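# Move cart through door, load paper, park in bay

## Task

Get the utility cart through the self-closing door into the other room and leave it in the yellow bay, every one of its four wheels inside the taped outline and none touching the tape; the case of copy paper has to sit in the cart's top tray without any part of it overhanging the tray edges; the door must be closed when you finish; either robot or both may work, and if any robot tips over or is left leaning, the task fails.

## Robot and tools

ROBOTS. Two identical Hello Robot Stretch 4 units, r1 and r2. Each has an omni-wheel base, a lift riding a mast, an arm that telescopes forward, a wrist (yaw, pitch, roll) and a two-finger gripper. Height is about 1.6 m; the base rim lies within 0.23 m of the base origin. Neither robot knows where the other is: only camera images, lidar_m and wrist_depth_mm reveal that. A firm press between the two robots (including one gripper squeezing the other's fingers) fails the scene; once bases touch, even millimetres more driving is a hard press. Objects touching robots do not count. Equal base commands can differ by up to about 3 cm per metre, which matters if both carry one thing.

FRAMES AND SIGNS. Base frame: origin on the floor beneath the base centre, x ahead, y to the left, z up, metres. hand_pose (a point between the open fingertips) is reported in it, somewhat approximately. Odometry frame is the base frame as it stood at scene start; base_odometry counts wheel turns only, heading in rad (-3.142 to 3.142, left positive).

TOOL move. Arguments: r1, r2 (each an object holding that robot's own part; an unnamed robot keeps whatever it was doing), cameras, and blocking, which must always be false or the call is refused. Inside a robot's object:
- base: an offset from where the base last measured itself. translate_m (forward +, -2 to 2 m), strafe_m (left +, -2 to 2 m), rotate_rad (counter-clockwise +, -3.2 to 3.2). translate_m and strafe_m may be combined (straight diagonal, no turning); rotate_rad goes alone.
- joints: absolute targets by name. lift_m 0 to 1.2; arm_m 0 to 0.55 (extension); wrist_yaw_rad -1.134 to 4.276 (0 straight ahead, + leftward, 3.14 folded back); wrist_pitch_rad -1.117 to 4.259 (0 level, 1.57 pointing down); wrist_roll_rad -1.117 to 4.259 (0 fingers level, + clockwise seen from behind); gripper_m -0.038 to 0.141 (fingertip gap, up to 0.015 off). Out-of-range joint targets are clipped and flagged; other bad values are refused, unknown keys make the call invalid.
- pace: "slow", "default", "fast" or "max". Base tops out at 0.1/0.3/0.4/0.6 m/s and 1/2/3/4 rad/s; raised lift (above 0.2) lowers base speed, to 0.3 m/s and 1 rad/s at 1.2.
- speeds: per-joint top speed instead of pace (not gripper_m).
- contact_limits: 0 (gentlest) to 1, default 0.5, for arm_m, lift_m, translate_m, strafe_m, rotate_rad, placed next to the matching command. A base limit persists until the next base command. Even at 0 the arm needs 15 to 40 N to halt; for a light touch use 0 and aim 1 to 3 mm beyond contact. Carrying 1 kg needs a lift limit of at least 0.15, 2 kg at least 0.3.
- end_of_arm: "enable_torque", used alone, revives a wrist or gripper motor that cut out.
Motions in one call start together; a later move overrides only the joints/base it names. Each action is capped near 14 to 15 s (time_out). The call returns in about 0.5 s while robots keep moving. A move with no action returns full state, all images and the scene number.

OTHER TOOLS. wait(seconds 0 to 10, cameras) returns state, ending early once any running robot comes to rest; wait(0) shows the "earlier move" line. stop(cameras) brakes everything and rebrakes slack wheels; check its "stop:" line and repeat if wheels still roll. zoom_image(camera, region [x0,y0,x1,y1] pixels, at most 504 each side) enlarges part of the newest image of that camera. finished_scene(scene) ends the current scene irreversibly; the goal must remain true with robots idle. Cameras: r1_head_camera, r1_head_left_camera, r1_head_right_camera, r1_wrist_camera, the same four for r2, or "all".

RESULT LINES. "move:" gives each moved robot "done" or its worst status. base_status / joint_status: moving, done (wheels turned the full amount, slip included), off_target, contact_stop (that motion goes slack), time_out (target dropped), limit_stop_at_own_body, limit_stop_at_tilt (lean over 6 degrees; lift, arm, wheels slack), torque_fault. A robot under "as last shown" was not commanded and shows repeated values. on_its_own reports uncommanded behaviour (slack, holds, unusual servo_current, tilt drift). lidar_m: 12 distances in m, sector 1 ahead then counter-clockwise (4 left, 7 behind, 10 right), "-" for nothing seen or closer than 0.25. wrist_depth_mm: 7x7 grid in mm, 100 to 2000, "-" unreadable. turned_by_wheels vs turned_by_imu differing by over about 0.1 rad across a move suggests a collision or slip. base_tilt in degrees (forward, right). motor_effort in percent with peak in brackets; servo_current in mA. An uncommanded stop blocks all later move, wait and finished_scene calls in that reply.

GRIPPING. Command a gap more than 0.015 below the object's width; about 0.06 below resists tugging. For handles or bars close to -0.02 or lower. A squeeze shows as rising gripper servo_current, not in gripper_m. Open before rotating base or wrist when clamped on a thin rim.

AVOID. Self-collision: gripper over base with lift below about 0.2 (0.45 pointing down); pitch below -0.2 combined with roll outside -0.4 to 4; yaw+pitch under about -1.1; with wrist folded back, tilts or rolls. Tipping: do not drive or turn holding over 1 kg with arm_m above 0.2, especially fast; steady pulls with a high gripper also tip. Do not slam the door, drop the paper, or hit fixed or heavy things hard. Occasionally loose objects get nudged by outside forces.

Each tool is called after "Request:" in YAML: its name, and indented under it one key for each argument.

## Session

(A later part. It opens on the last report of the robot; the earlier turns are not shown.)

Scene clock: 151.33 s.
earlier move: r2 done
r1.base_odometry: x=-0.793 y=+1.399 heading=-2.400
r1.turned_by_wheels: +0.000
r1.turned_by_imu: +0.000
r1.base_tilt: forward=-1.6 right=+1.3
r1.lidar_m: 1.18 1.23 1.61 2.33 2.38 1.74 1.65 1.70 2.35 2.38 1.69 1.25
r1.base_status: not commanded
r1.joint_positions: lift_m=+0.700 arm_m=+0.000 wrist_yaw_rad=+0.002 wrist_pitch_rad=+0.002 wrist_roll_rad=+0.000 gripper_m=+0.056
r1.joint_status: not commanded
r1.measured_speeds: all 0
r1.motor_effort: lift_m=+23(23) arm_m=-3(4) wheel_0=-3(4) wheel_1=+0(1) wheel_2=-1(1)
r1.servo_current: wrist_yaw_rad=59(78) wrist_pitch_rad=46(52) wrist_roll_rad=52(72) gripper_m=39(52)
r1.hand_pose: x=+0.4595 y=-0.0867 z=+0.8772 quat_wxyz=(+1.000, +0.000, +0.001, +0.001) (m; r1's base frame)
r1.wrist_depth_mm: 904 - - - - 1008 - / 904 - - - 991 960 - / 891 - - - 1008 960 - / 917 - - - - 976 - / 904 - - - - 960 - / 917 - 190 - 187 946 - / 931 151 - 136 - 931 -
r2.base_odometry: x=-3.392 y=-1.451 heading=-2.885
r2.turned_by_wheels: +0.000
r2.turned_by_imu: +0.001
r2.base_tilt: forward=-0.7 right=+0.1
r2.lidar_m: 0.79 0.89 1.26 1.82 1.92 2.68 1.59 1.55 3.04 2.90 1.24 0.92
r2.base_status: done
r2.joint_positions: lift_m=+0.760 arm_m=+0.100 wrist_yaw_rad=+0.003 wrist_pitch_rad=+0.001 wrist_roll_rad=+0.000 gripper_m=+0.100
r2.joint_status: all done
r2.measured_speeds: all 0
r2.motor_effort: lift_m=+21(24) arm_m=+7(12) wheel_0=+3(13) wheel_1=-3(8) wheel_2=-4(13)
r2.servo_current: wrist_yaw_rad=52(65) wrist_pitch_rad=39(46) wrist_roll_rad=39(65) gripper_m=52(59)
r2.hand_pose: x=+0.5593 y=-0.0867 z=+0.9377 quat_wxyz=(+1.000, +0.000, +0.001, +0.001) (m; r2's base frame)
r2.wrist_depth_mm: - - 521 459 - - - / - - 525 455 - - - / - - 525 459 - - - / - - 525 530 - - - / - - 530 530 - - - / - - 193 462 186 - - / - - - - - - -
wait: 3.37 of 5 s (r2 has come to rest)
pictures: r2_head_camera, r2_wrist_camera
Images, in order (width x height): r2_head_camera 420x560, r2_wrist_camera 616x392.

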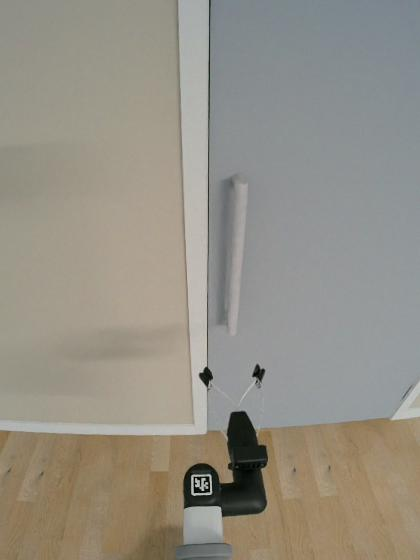

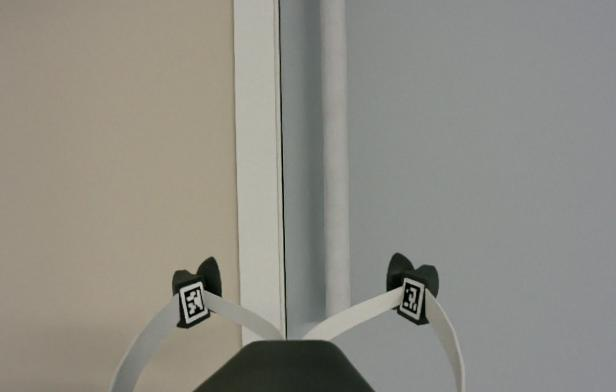

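Request:
move:
  blocking: false
  r2: {"base":{"translate_m":0.255,"strafe_m":-0.038},"pace":"slow","joints":{"lift_m":0.78}}

Request:
wait:
  seconds: 4
  cameras: ["r2_wrist_camera"]

Request:
move:
  blocking: false
  r2: {"joints":{"gripper_m":-0.03}}

Request:
wait:
  seconds: 2
  cameras: ["r2_wrist_camera"]

Scene clock: 157.30 s.
move: r2 moving
r1: as last shown
r1.lidar_m: 1.20 1.24 1.57 2.32 2.41 1.72 1.64 1.71 2.30 2.37 1.65 1.26
r1.motor_effort: lift_m=+23(23) arm_m=-4(4) wheel_0=-4(4) wheel_1=-1(1) wheel_2=-1(1)
r1.servo_current: wrist_yaw_rad=46(59) wrist_pitch_rad=39(52) wrist_roll_rad=52(59) gripper_m=39(46)
r1.wrist_depth_mm: 917 - - - - 1008 - / 904 - - - 1025 960 - / 891 - - - 1008 976 - / 917 - - - - 976 - / 917 - - - - 976 - / 917 - 190 - 187 946 - / 917 151 - 137 - 931 -
r2.base_odometry: x=-3.405 y=-1.452 heading=-2.885
r2.turned_by_wheels: +0.000
r2.turned_by_imu: +0.000
r2.base_tilt: forward=-0.7 right=+0.1
r2.lidar_m: 0.79 0.91 1.24 1.84 1.91 2.65 1.60 1.56 3.01 2.90 1.21 0.90
r2.base_status: translate_m moving; strafe_m moving
r2.joint_positions: lift_m=+0.778 arm_m=+0.100 wrist_yaw_rad=+0.003 wrist_pitch_rad=+0.001 wrist_roll_rad=+0.000 gripper_m=+0.100
r2.joint_status: lift_m moving
r2.measured_speeds: translate_m=+0.049 strafe_m=-0.008 rotate_rad=+0.000 lift_m=+0.029 arm_m=+0.000 wrist_yaw_rad=+0.000 wrist_pitch_rad=+0.000 wrist_roll_rad=+0.000
r2.motor_effort: lift_m=+19(25) arm_m=+7(8) wheel_0=+8(10) wheel_1=+5(7) wheel_2=-11(11)
r2.servo_current: wrist_yaw_rad=46(52) wrist_pitch_rad=39(46) wrist_roll_rad=52(52) gripper_m=52(52)
r2.hand_pose: x=+0.5593 y=-0.0867 z=+0.9559 quat_wxyz=(+1.000, +0.000, +0.001, +0.001) (m; r2's base frame)
r2.wrist_depth_mm: - - 508 449 - - - / - - 512 449 - - - / - - 521 449 - - - / - - 517 449 - - - / - - 525 521 - - - / - - 193 455 185 - - / - - - - - - -
pictures: none

Scene clock: 160.63 s.
earlier move: r2 done
r1.base_odometry: x=-0.793 y=+1.399 heading=-2.400
r1.turned_by_wheels: +0.000
r1.turned_by_imu: +0.000
r1.base_tilt: forward=-1.6 right=+1.3
r1.lidar_m: 1.20 1.22 1.63 2.33 2.38 1.72 1.64 1.70 2.36 2.38 1.64 1.26
r1.base_status: not commanded
r1.joint_positions: lift_m=+0.700 arm_m=+0.000 wrist_yaw_rad=+0.002 wrist_pitch_rad=+0.002 wrist_roll_rad=+0.000 gripper_m=+0.056
r1.joint_status: not commanded
r1.measured_speeds: all 0
r1.motor_effort: lift_m=+23(23) arm_m=-4(4) wheel_0=-3(4) wheel_1=-1(1) wheel_2=-1(1)
r1.servo_current: wrist_yaw_rad=46(72) wrist_pitch_rad=46(52) wrist_roll_rad=46(72) gripper_m=46(52)
r1.hand_pose: x=+0.4595 y=-0.0867 z=+0.8772 quat_wxyz=(+1.000, +0.000, +0.001, +0.001) (m; r1's base frame)
r1.wrist_depth_mm: 904 - - - - 976 - / 917 - - - 1008 976 - / 904 - - - 1008 960 - / 917 - - - - 976 - / 904 - - - - 991 - / 904 - 190 - 187 931 - / 917 151 - 136 - 917 -
r2.base_odometry: x=-3.648 y=-1.479 heading=-2.884
r2.turned_by_wheels: +0.000
r2.turned_by_imu: +0.001
r2.base_tilt: forward=-0.7 right=+0.1
r2.lidar_m: 0.52 0.65 0.88 1.88 1.95 2.70 1.81 1.77 2.98 2.29 0.92 0.65
r2.base_status: done
r2.joint_positions: lift_m=+0.780 arm_m=+0.100 wrist_yaw_rad=+0.003 wrist_pitch_rad=+0.001 wrist_roll_rad=+0.000 gripper_m=+0.100
r2.joint_status: all done
r2.measured_speeds: all 0
r2.motor_effort: lift_m=+21(25) arm_m=+7(8) wheel_0=+5(11) wheel_1=+4(7) wheel_2=-6(11)
r2.servo_current: wrist_yaw_rad=39(72) wrist_pitch_rad=39(52) wrist_roll_rad=46(59) gripper_m=46(59)
r2.hand_pose: x=+0.5593 y=-0.0867 z=+0.9576 quat_wxyz=(+1.000, +0.000, +0.001, +0.001) (m; r2's base frame)
r2.wrist_depth_mm: 291 274 283 208 278 274 270 / 294 276 285 208 279 276 272 / 294 279 287 208 279 277 273 / 296 279 289 209 282 278 276 / 298 281 291 210 283 282 277 / 301 283 199 208 195 282 279 / 303 285 286 - 286 283 281
wait: 3.33 of 4 s (r2 has come to rest)
pictures: r2_wrist_camera
Images, in order (width x height): r2_wrist_camera 616x392.

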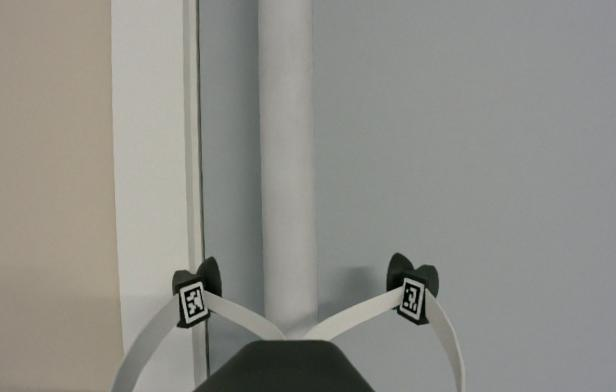

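Scene clock: 161.13 s.
move: r2 moving
r1: as last shown
r1.lidar_m: 1.21 1.22 1.59 2.32 2.41 1.74 1.63 1.69 2.30 2.37 1.69 1.25
r1.motor_effort: lift_m=+23(23) arm_m=-3(4) wheel_0=-3(4) wheel_1=-1(1) wheel_2=-1(1)
r1.servo_current: wrist_yaw_rad=52(65) wrist_pitch_rad=39(46) wrist_roll_rad=39(72) gripper_m=39(46)
r1.wrist_depth_mm: 904 - - - - 1008 - / 917 - - - 991 976 - / 891 - - - 976 991 - / 917 - - - - 991 - / 904 - - - - 976 - / 904 - 191 - 187 931 - / 917 151 - 137 - 917 -
r2.base_odometry: x=-3.648 y=-1.479 heading=-2.884
r2.turned_by_wheels: +0.000
r2.turned_by_imu: +0.000
r2.base_tilt: forward=-0.7 right=+0.1
r2.lidar_m: 0.53 0.62 0.89 1.89 1.99 2.71 1.81 1.80 3.00 2.29 0.88 0.64
r2.base_status: not commanded
r2.joint_positions: lift_m=+0.780 arm_m=+0.100 wrist_yaw_rad=+0.003 wrist_pitch_rad=+0.001 wrist_roll_rad=+0.000 gripper_m=+0.083
r2.joint_status: gripper_m moving
r2.measured_speeds: all 0
r2.motor_effort: lift_m=+21(21) arm_m=+7(8) wheel_0=+6(6) wheel_1=+4(4) wheel_2=-6(6)
r2.servo_current: wrist_yaw_rad=46(59) wrist_pitch_rad=39(46) wrist_roll_rad=52(52) gripper_m=117(117)
r2.hand_pose: x=+0.5593 y=-0.0867 z=+0.9576 quat_wxyz=(+1.000, +0.000, +0.001, +0.001) (m; r2's base frame)
r2.wrist_depth_mm: 291 273 285 208 277 273 270 / 293 276 285 209 278 277 273 / 296 278 287 208 279 278 274 / 296 278 290 210 283 279 276 / 298 281 291 211 283 281 278 / 300 283 196 210 192 282 278 / 301 297 294 - 287 283 282
pictures: none

Scene clock: 162.63 s.
earlier move: r2 done
r1.base_odometry: x=-0.793 y=+1.399 heading=-2.400
r1.turned_by_wheels: +0.000
r1.turned_by_imu: +0.000
r1.base_tilt: forward=-1.6 right=+1.3
r1.lidar_m: 1.20 1.22 1.63 2.32 2.41 1.71 1.63 1.69 2.34 2.38 1.67 1.26
r1.base_status: not commanded
r1.joint_positions: lift_m=+0.700 arm_m=+0.000 wrist_yaw_rad=+0.002 wrist_pitch_rad=+0.002 wrist_roll_rad=+0.000 gripper_m=+0.056
r1.joint_status: not commanded
r1.measured_speeds: all 0
r1.motor_effort: lift_m=+23(23) arm_m=-3(4) wheel_0=-3(4) wheel_1=-1(1) wheel_2=-1(1)
r1.servo_current: wrist_yaw_rad=39(72) wrist_pitch_rad=46(52) wrist_roll_rad=39(72) gripper_m=46(46)
r1.hand_pose: x=+0.4595 y=-0.0867 z=+0.8772 quat_wxyz=(+1.000, +0.000, +0.001, +0.001) (m; r1's base frame)
r1.wrist_depth_mm: 917 - - - - 991 - / 891 - - - 1008 960 - / 917 - - - 991 976 - / 917 - - - - 976 - / 917 - - - - 960 - / 917 - 191 - 187 931 - / 917 151 - 137 - 904 -
r2.base_odometry: x=-3.648 y=-1.479 heading=-2.884
r2.turned_by_wheels: +0.000
r2.turned_by_imu: +0.001
r2.base_tilt: forward=-0.7 right=+0.0
r2.lidar_m: 0.53 0.65 0.89 1.87 1.96 2.71 1.78 1.80 3.00 2.31 0.84 0.63
r2.base_status: not commanded
r2.joint_positions: lift_m=+0.780 arm_m=+0.100 wrist_yaw_rad=+0.005 wrist_pitch_rad=+0.001 wrist_roll_rad=+0.000 gripper_m=-0.028
r2.joint_status: all done
r2.measured_speeds: all 0
r2.motor_effort: lift_m=+21(21) arm_m=+3(8) wheel_0=+6(6) wheel_1=+4(4) wheel_2=+0(6)
r2.servo_current: wrist_yaw_rad=52(59) wrist_pitch_rad=33(46) wrist_roll_rad=59(59) gripper_m=195(384)
r2.hand_pose: x=+0.5597 y=-0.0861 z=+0.9576 quat_wxyz=(+1.000, +0.000, +0.001, +0.002) (m; r2's base frame)
r2.wrist_depth_mm: 291 273 283 206 274 271 266 / 294 276 283 208 276 271 267 / 294 278 286 209 277 273 268 / 298 279 287 213 279 274 271 / 300 281 290 208 279 276 272 / 303 282 183 206 180 276 273 / 304 158 282 - 283 279 276
wait: 1.50 of 2 s (r2 has come to rest)
pictures: r2_wrist_camera
Images, in order (width x height): r2_wrist_camera 616x392.

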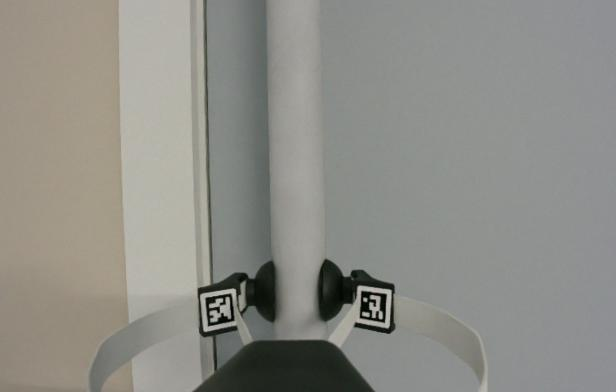

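Request:
move:
  blocking: false
  r2: {"base":{"translate_m":-0.307,"strafe_m":-0.2415},"joints":{"wrist_yaw_rad":0.436,"arm_m":0.05},"pace":"slow","speeds":{"wrist_yaw_rad":0.12,"arm_m":0.02},"contact_limits":{"translate_m":0.8}}

Request:
wait:
  seconds: 6
  cameras: ["r2_wrist_camera","r2_head_camera"]

Scene clock: 176.43 s.
move: r2 moving
r1: as last shown
r1.lidar_m: 1.20 1.23 1.57 2.33 2.41 1.73 1.64 1.71 2.29 2.36 1.65 1.21
r1.motor_effort: lift_m=+23(23) arm_m=-4(4) wheel_0=-4(4) wheel_1=+0(1) wheel_2=-1(1)
r1.servo_current: wrist_yaw_rad=39(65) wrist_pitch_rad=46(52) wrist_roll_rad=52(65) gripper_m=39(46)
r1.wrist_depth_mm: 904 - - - - 991 - / 917 - - - 1008 960 - / 917 - - - 991 976 - / 904 - - - - 960 - / 931 - - - - 976 - / 946 - 190 - 187 931 - / 931 151 - 137 - 931 -
r2.base_odometry: x=-3.640 y=-1.468 heading=-2.883
r2.turned_by_wheels: +0.000
r2.turned_by_imu: +0.001
r2.base_tilt: forward=-0.7 right=+0.0
r2.lidar_m: 0.55 0.63 0.91 1.87 1.96 2.76 1.78 1.77 2.99 2.37 0.90 0.62
r2.base_status: translate_m moving; strafe_m moving
r2.joint_positions: lift_m=+0.780 arm_m=+0.091 wrist_yaw_rad=+0.051 wrist_pitch_rad=+0.001 wrist_roll_rad=+0.000 gripper_m=-0.028
r2.joint_status: arm_m moving; wrist_yaw_rad moving
r2.measured_speeds: translate_m=-0.042 strafe_m=-0.032 rotate_rad=-0.004 lift_m=+0.000 arm_m=-0.020 wrist_yaw_rad=+0.112 wrist_pitch_rad=+0.000 wrist_roll_rad=+0.000
r2.motor_effort: lift_m=+21(21) arm_m=-7(14) wheel_0=+2(8) wheel_1=-8(9) wheel_2=+11(13)
r2.servo_current: wrist_yaw_rad=104(104) wrist_pitch_rad=39(46) wrist_roll_rad=39(59) gripper_m=169(195)
r2.contact_limits: translate_m 0.8
r2.hand_pose: x=+0.5542 y=-0.0726 z=+0.9576 quat_wxyz=(+1.000, +0.000, +0.001, +0.025) (m; r2's base frame)
r2.wrist_depth_mm: 317 309 298 220 287 279 274 / 320 312 300 220 290 283 276 / 322 312 303 221 291 282 278 / 324 315 303 223 293 285 279 / 325 315 304 220 294 287 282 / 327 319 186 209 179 287 283 / 327 304 301 - 296 291 285
pictures: none

Scene clock: 181.07 s.
earlier move: r2 done
r1.base_odometry: x=-0.793 y=+1.399 heading=-2.400
r1.turned_by_wheels: +0.000
r1.turned_by_imu: +0.000
r1.base_tilt: forward=-1.6 right=+1.2
r1.lidar_m: 1.18 1.20 1.57 2.31 2.40 1.72 1.63 1.70 2.32 2.37 1.67 1.22
r1.base_status: not commanded
r1.joint_positions: lift_m=+0.700 arm_m=+0.000 wrist_yaw_rad=+0.002 wrist_pitch_rad=+0.002 wrist_roll_rad=+0.000 gripper_m=+0.056
r1.joint_status: not commanded
r1.measured_speeds: all 0
r1.motor_effort: lift_m=+23(23) arm_m=-4(4) wheel_0=-3(4) wheel_1=-1(1) wheel_2=-1(1)
r1.servo_current: wrist_yaw_rad=59(72) wrist_pitch_rad=33(52) wrist_roll_rad=52(72) gripper_m=46(52)
r1.hand_pose: x=+0.4595 y=-0.0867 z=+0.8772 quat_wxyz=(+1.000, +0.000, +0.001, +0.001) (m; r1's base frame)
r1.wrist_depth_mm: 904 - - - - 991 - / 917 - - - 1008 960 - / 904 - - - 991 976 - / 904 - - - - 991 - / 917 - - - - 991 - / 904 - 191 - 188 931 - / 904 151 - 137 - 931 -
r2.base_odometry: x=-3.413 y=-1.167 heading=-2.883
r2.turned_by_wheels: +0.000
r2.turned_by_imu: +0.000
r2.base_tilt: forward=-0.7 right=+0.0
r2.lidar_m: 0.84 0.96 1.33 2.11 2.17 3.07 1.42 1.72 2.74 2.62 1.29 0.96
r2.base_status: done
r2.joint_positions: lift_m=+0.780 arm_m=+0.050 wrist_yaw_rad=+0.433 wrist_pitch_rad=+0.001 wrist_roll_rad=+0.000 gripper_m=-0.029
r2.joint_status: all done
r2.measured_speeds: all 0
r2.motor_effort: lift_m=+21(21) arm_m=-7(14) wheel_0=+4(10) wheel_1=-4(9) wheel_2=+7(13)
r2.servo_current: wrist_yaw_rad=59(104) wrist_pitch_rad=39(46) wrist_roll_rad=46(59) gripper_m=111(195)
r2.contact_limits: translate_m 0.8
r2.hand_pose: x=+0.5196 y=+0.0417 z=+0.9576 quat_wxyz=(+0.977, +0.000, +0.001, +0.215) (m; r2's base frame)
r2.wrist_depth_mm: - - - 569 - - - / - - - 661 - - - / - - - 661 - - - / - - - 683 - - - / - - - 564 - - - / - - 183 199 171 - - / - - - - - - -
wait: 4.63 of 6 s (r2 has come to rest)
pictures: r2_head_camera, r2_wrist_camera
Images, in order (width x height): r2_head_camera 420x560, r2_wrist_camera 616x392.

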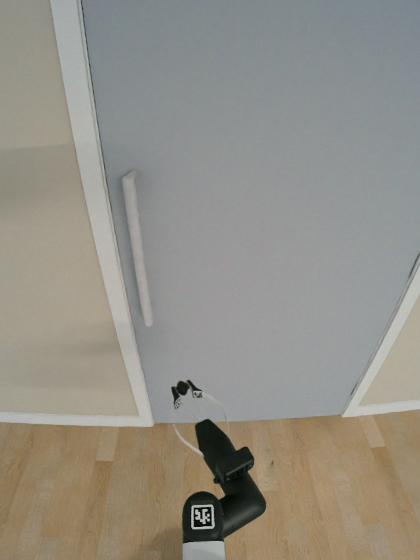

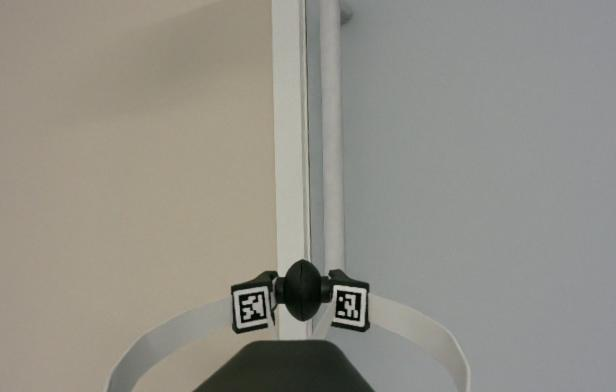

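Request:
move:
  blocking: false
  r2: {"base":{"translate_m":0.25,"strafe_m":0.245},"joints":{"wrist_yaw_rad":0.0,"gripper_m":0.1,"arm_m":0.1}}

Request:
wait:
  seconds: 4
  cameras: ["r2_wrist_camera"]

Scene clock: 186.83 s.
move: r2 moving
r1: as last shown
r1.lidar_m: 1.21 1.22 1.59 2.33 2.39 1.72 1.63 1.71 2.31 2.39 1.66 1.25
r1.motor_effort: lift_m=+23(23) arm_m=-3(4) wheel_0=-3(4) wheel_1=+0(1) wheel_2=-1(1)
r1.servo_current: wrist_yaw_rad=52(52) wrist_pitch_rad=39(52) wrist_roll_rad=46(59) gripper_m=39(46)
r1.wrist_depth_mm: 904 - - - - 991 - / 904 - - - 991 960 - / 904 - - - 1008 976 - / 917 - - - - 976 - / 917 - - - - 976 - / 931 - 190 - 187 946 - / 931 151 - 137 - 917 -
r2.base_odometry: x=-3.430 y=-1.195 heading=-2.884
r2.turned_by_wheels: -0.001
r2.turned_by_imu: +0.000
r2.base_tilt: forward=-0.7 right=+0.1
r2.lidar_m: 0.84 0.91 1.27 2.09 2.21 3.04 1.46 1.67 2.76 2.65 1.26 0.93
r2.base_status: translate_m moving; strafe_m moving
r2.joint_positions: lift_m=+0.780 arm_m=+0.091 wrist_yaw_rad=+0.016 wrist_pitch_rad=+0.001 wrist_roll_rad=+0.000 gripper_m=-0.003
r2.joint_status: arm_m moving; wrist_yaw_rad moving; gripper_m moving
r2.measured_speeds: translate_m=+0.089 strafe_m=+0.089 rotate_rad=-0.004 lift_m=+0.000 arm_m=+0.088 wrist_yaw_rad=-0.482 wrist_pitch_rad=+0.000 wrist_roll_rad=+0.000
r2.motor_effort: lift_m=+21(21) arm_m=+11(11) wheel_0=-1(10) wheel_1=+8(11) wheel_2=-12(12)
r2.servo_current: wrist_yaw_rad=72(169) wrist_pitch_rad=39(46) wrist_roll_rad=46(52) gripper_m=98(117)
r2.hand_pose: x=+0.5521 y=-0.0828 z=+0.9576 quat_wxyz=(+1.000, +0.000, +0.001, +0.008) (m; r2's base frame)
r2.wrist_depth_mm: - 580 - - - - - / - 580 - - - - - / - 574 - - - - - / - 517 - - - - - / - 521 - - - - - / - 597 185 193 176 - - / - 120 - - - - -
pictures: none

Scene clock: 188.93 s.
earlier move: r2 done
r1.base_odometry: x=-0.793 y=+1.399 heading=-2.400
r1.turned_by_wheels: +0.000
r1.turned_by_imu: +0.000
r1.base_tilt: forward=-1.6 right=+1.3
r1.lidar_m: 1.21 1.23 1.61 2.31 2.39 1.72 1.63 1.71 2.33 2.38 1.68 1.26
r1.base_status: not commanded
r1.joint_positions: lift_m=+0.700 arm_m=+0.000 wrist_yaw_rad=+0.002 wrist_pitch_rad=+0.002 wrist_roll_rad=+0.000 gripper_m=+0.056
r1.joint_status: not commanded
r1.measured_speeds: all 0
r1.motor_effort: lift_m=+23(23) arm_m=-4(4) wheel_0=-3(4) wheel_1=+0(1) wheel_2=-1(1)
r1.servo_current: wrist_yaw_rad=52(72) wrist_pitch_rad=52(52) wrist_roll_rad=52(72) gripper_m=46(46)
r1.hand_pose: x=+0.4595 y=-0.0867 z=+0.8772 quat_wxyz=(+1.000, +0.000, +0.001, +0.001) (m; r1's base frame)
r1.wrist_depth_mm: 904 - - - - 991 - / 917 - - - 1008 960 - / 904 - - - 991 960 - / 904 - - - - 991 - / 917 - - - - 960 - / 917 - 190 - 187 946 - / 904 151 - 137 - 917 -
r2.base_odometry: x=-3.593 y=-1.468 heading=-2.884
r2.turned_by_wheels: +0.000
r2.turned_by_imu: +0.001
r2.base_tilt: forward=-0.7 right=+0.1
r2.lidar_m: 0.60 0.69 1.00 1.85 1.97 2.71 1.77 1.76 3.00 2.53 0.93 0.69
r2.base_status: done
r2.joint_positions: lift_m=+0.780 arm_m=+0.100 wrist_yaw_rad=+0.003 wrist_pitch_rad=+0.001 wrist_roll_rad=+0.000 gripper_m=+0.100
r2.joint_status: all done
r2.measured_speeds: all 0
r2.motor_effort: lift_m=+21(21) arm_m=+7(11) wheel_0=-3(10) wheel_1=+2(12) wheel_2=-4(12)
r2.servo_current: wrist_yaw_rad=52(169) wrist_pitch_rad=39(46) wrist_roll_rad=46(59) gripper_m=59(137)
r2.hand_pose: x=+0.5593 y=-0.0866 z=+0.9576 quat_wxyz=(+1.000, +0.000, +0.001, +0.001) (m; r2's base frame)
r2.wrist_depth_mm: 351 342 340 332 330 329 325 / 353 345 340 268 332 329 327 / 355 347 342 268 336 329 327 / 355 349 347 268 338 332 330 / 359 353 345 271 340 334 332 / 359 355 196 270 197 336 332 / 362 359 342 - 345 342 334
wait: 2.10 of 4 s (r2 has come to rest)
pictures: r2_wrist_camera
Images, in order (width x height): r2_wrist_camera 616x392.

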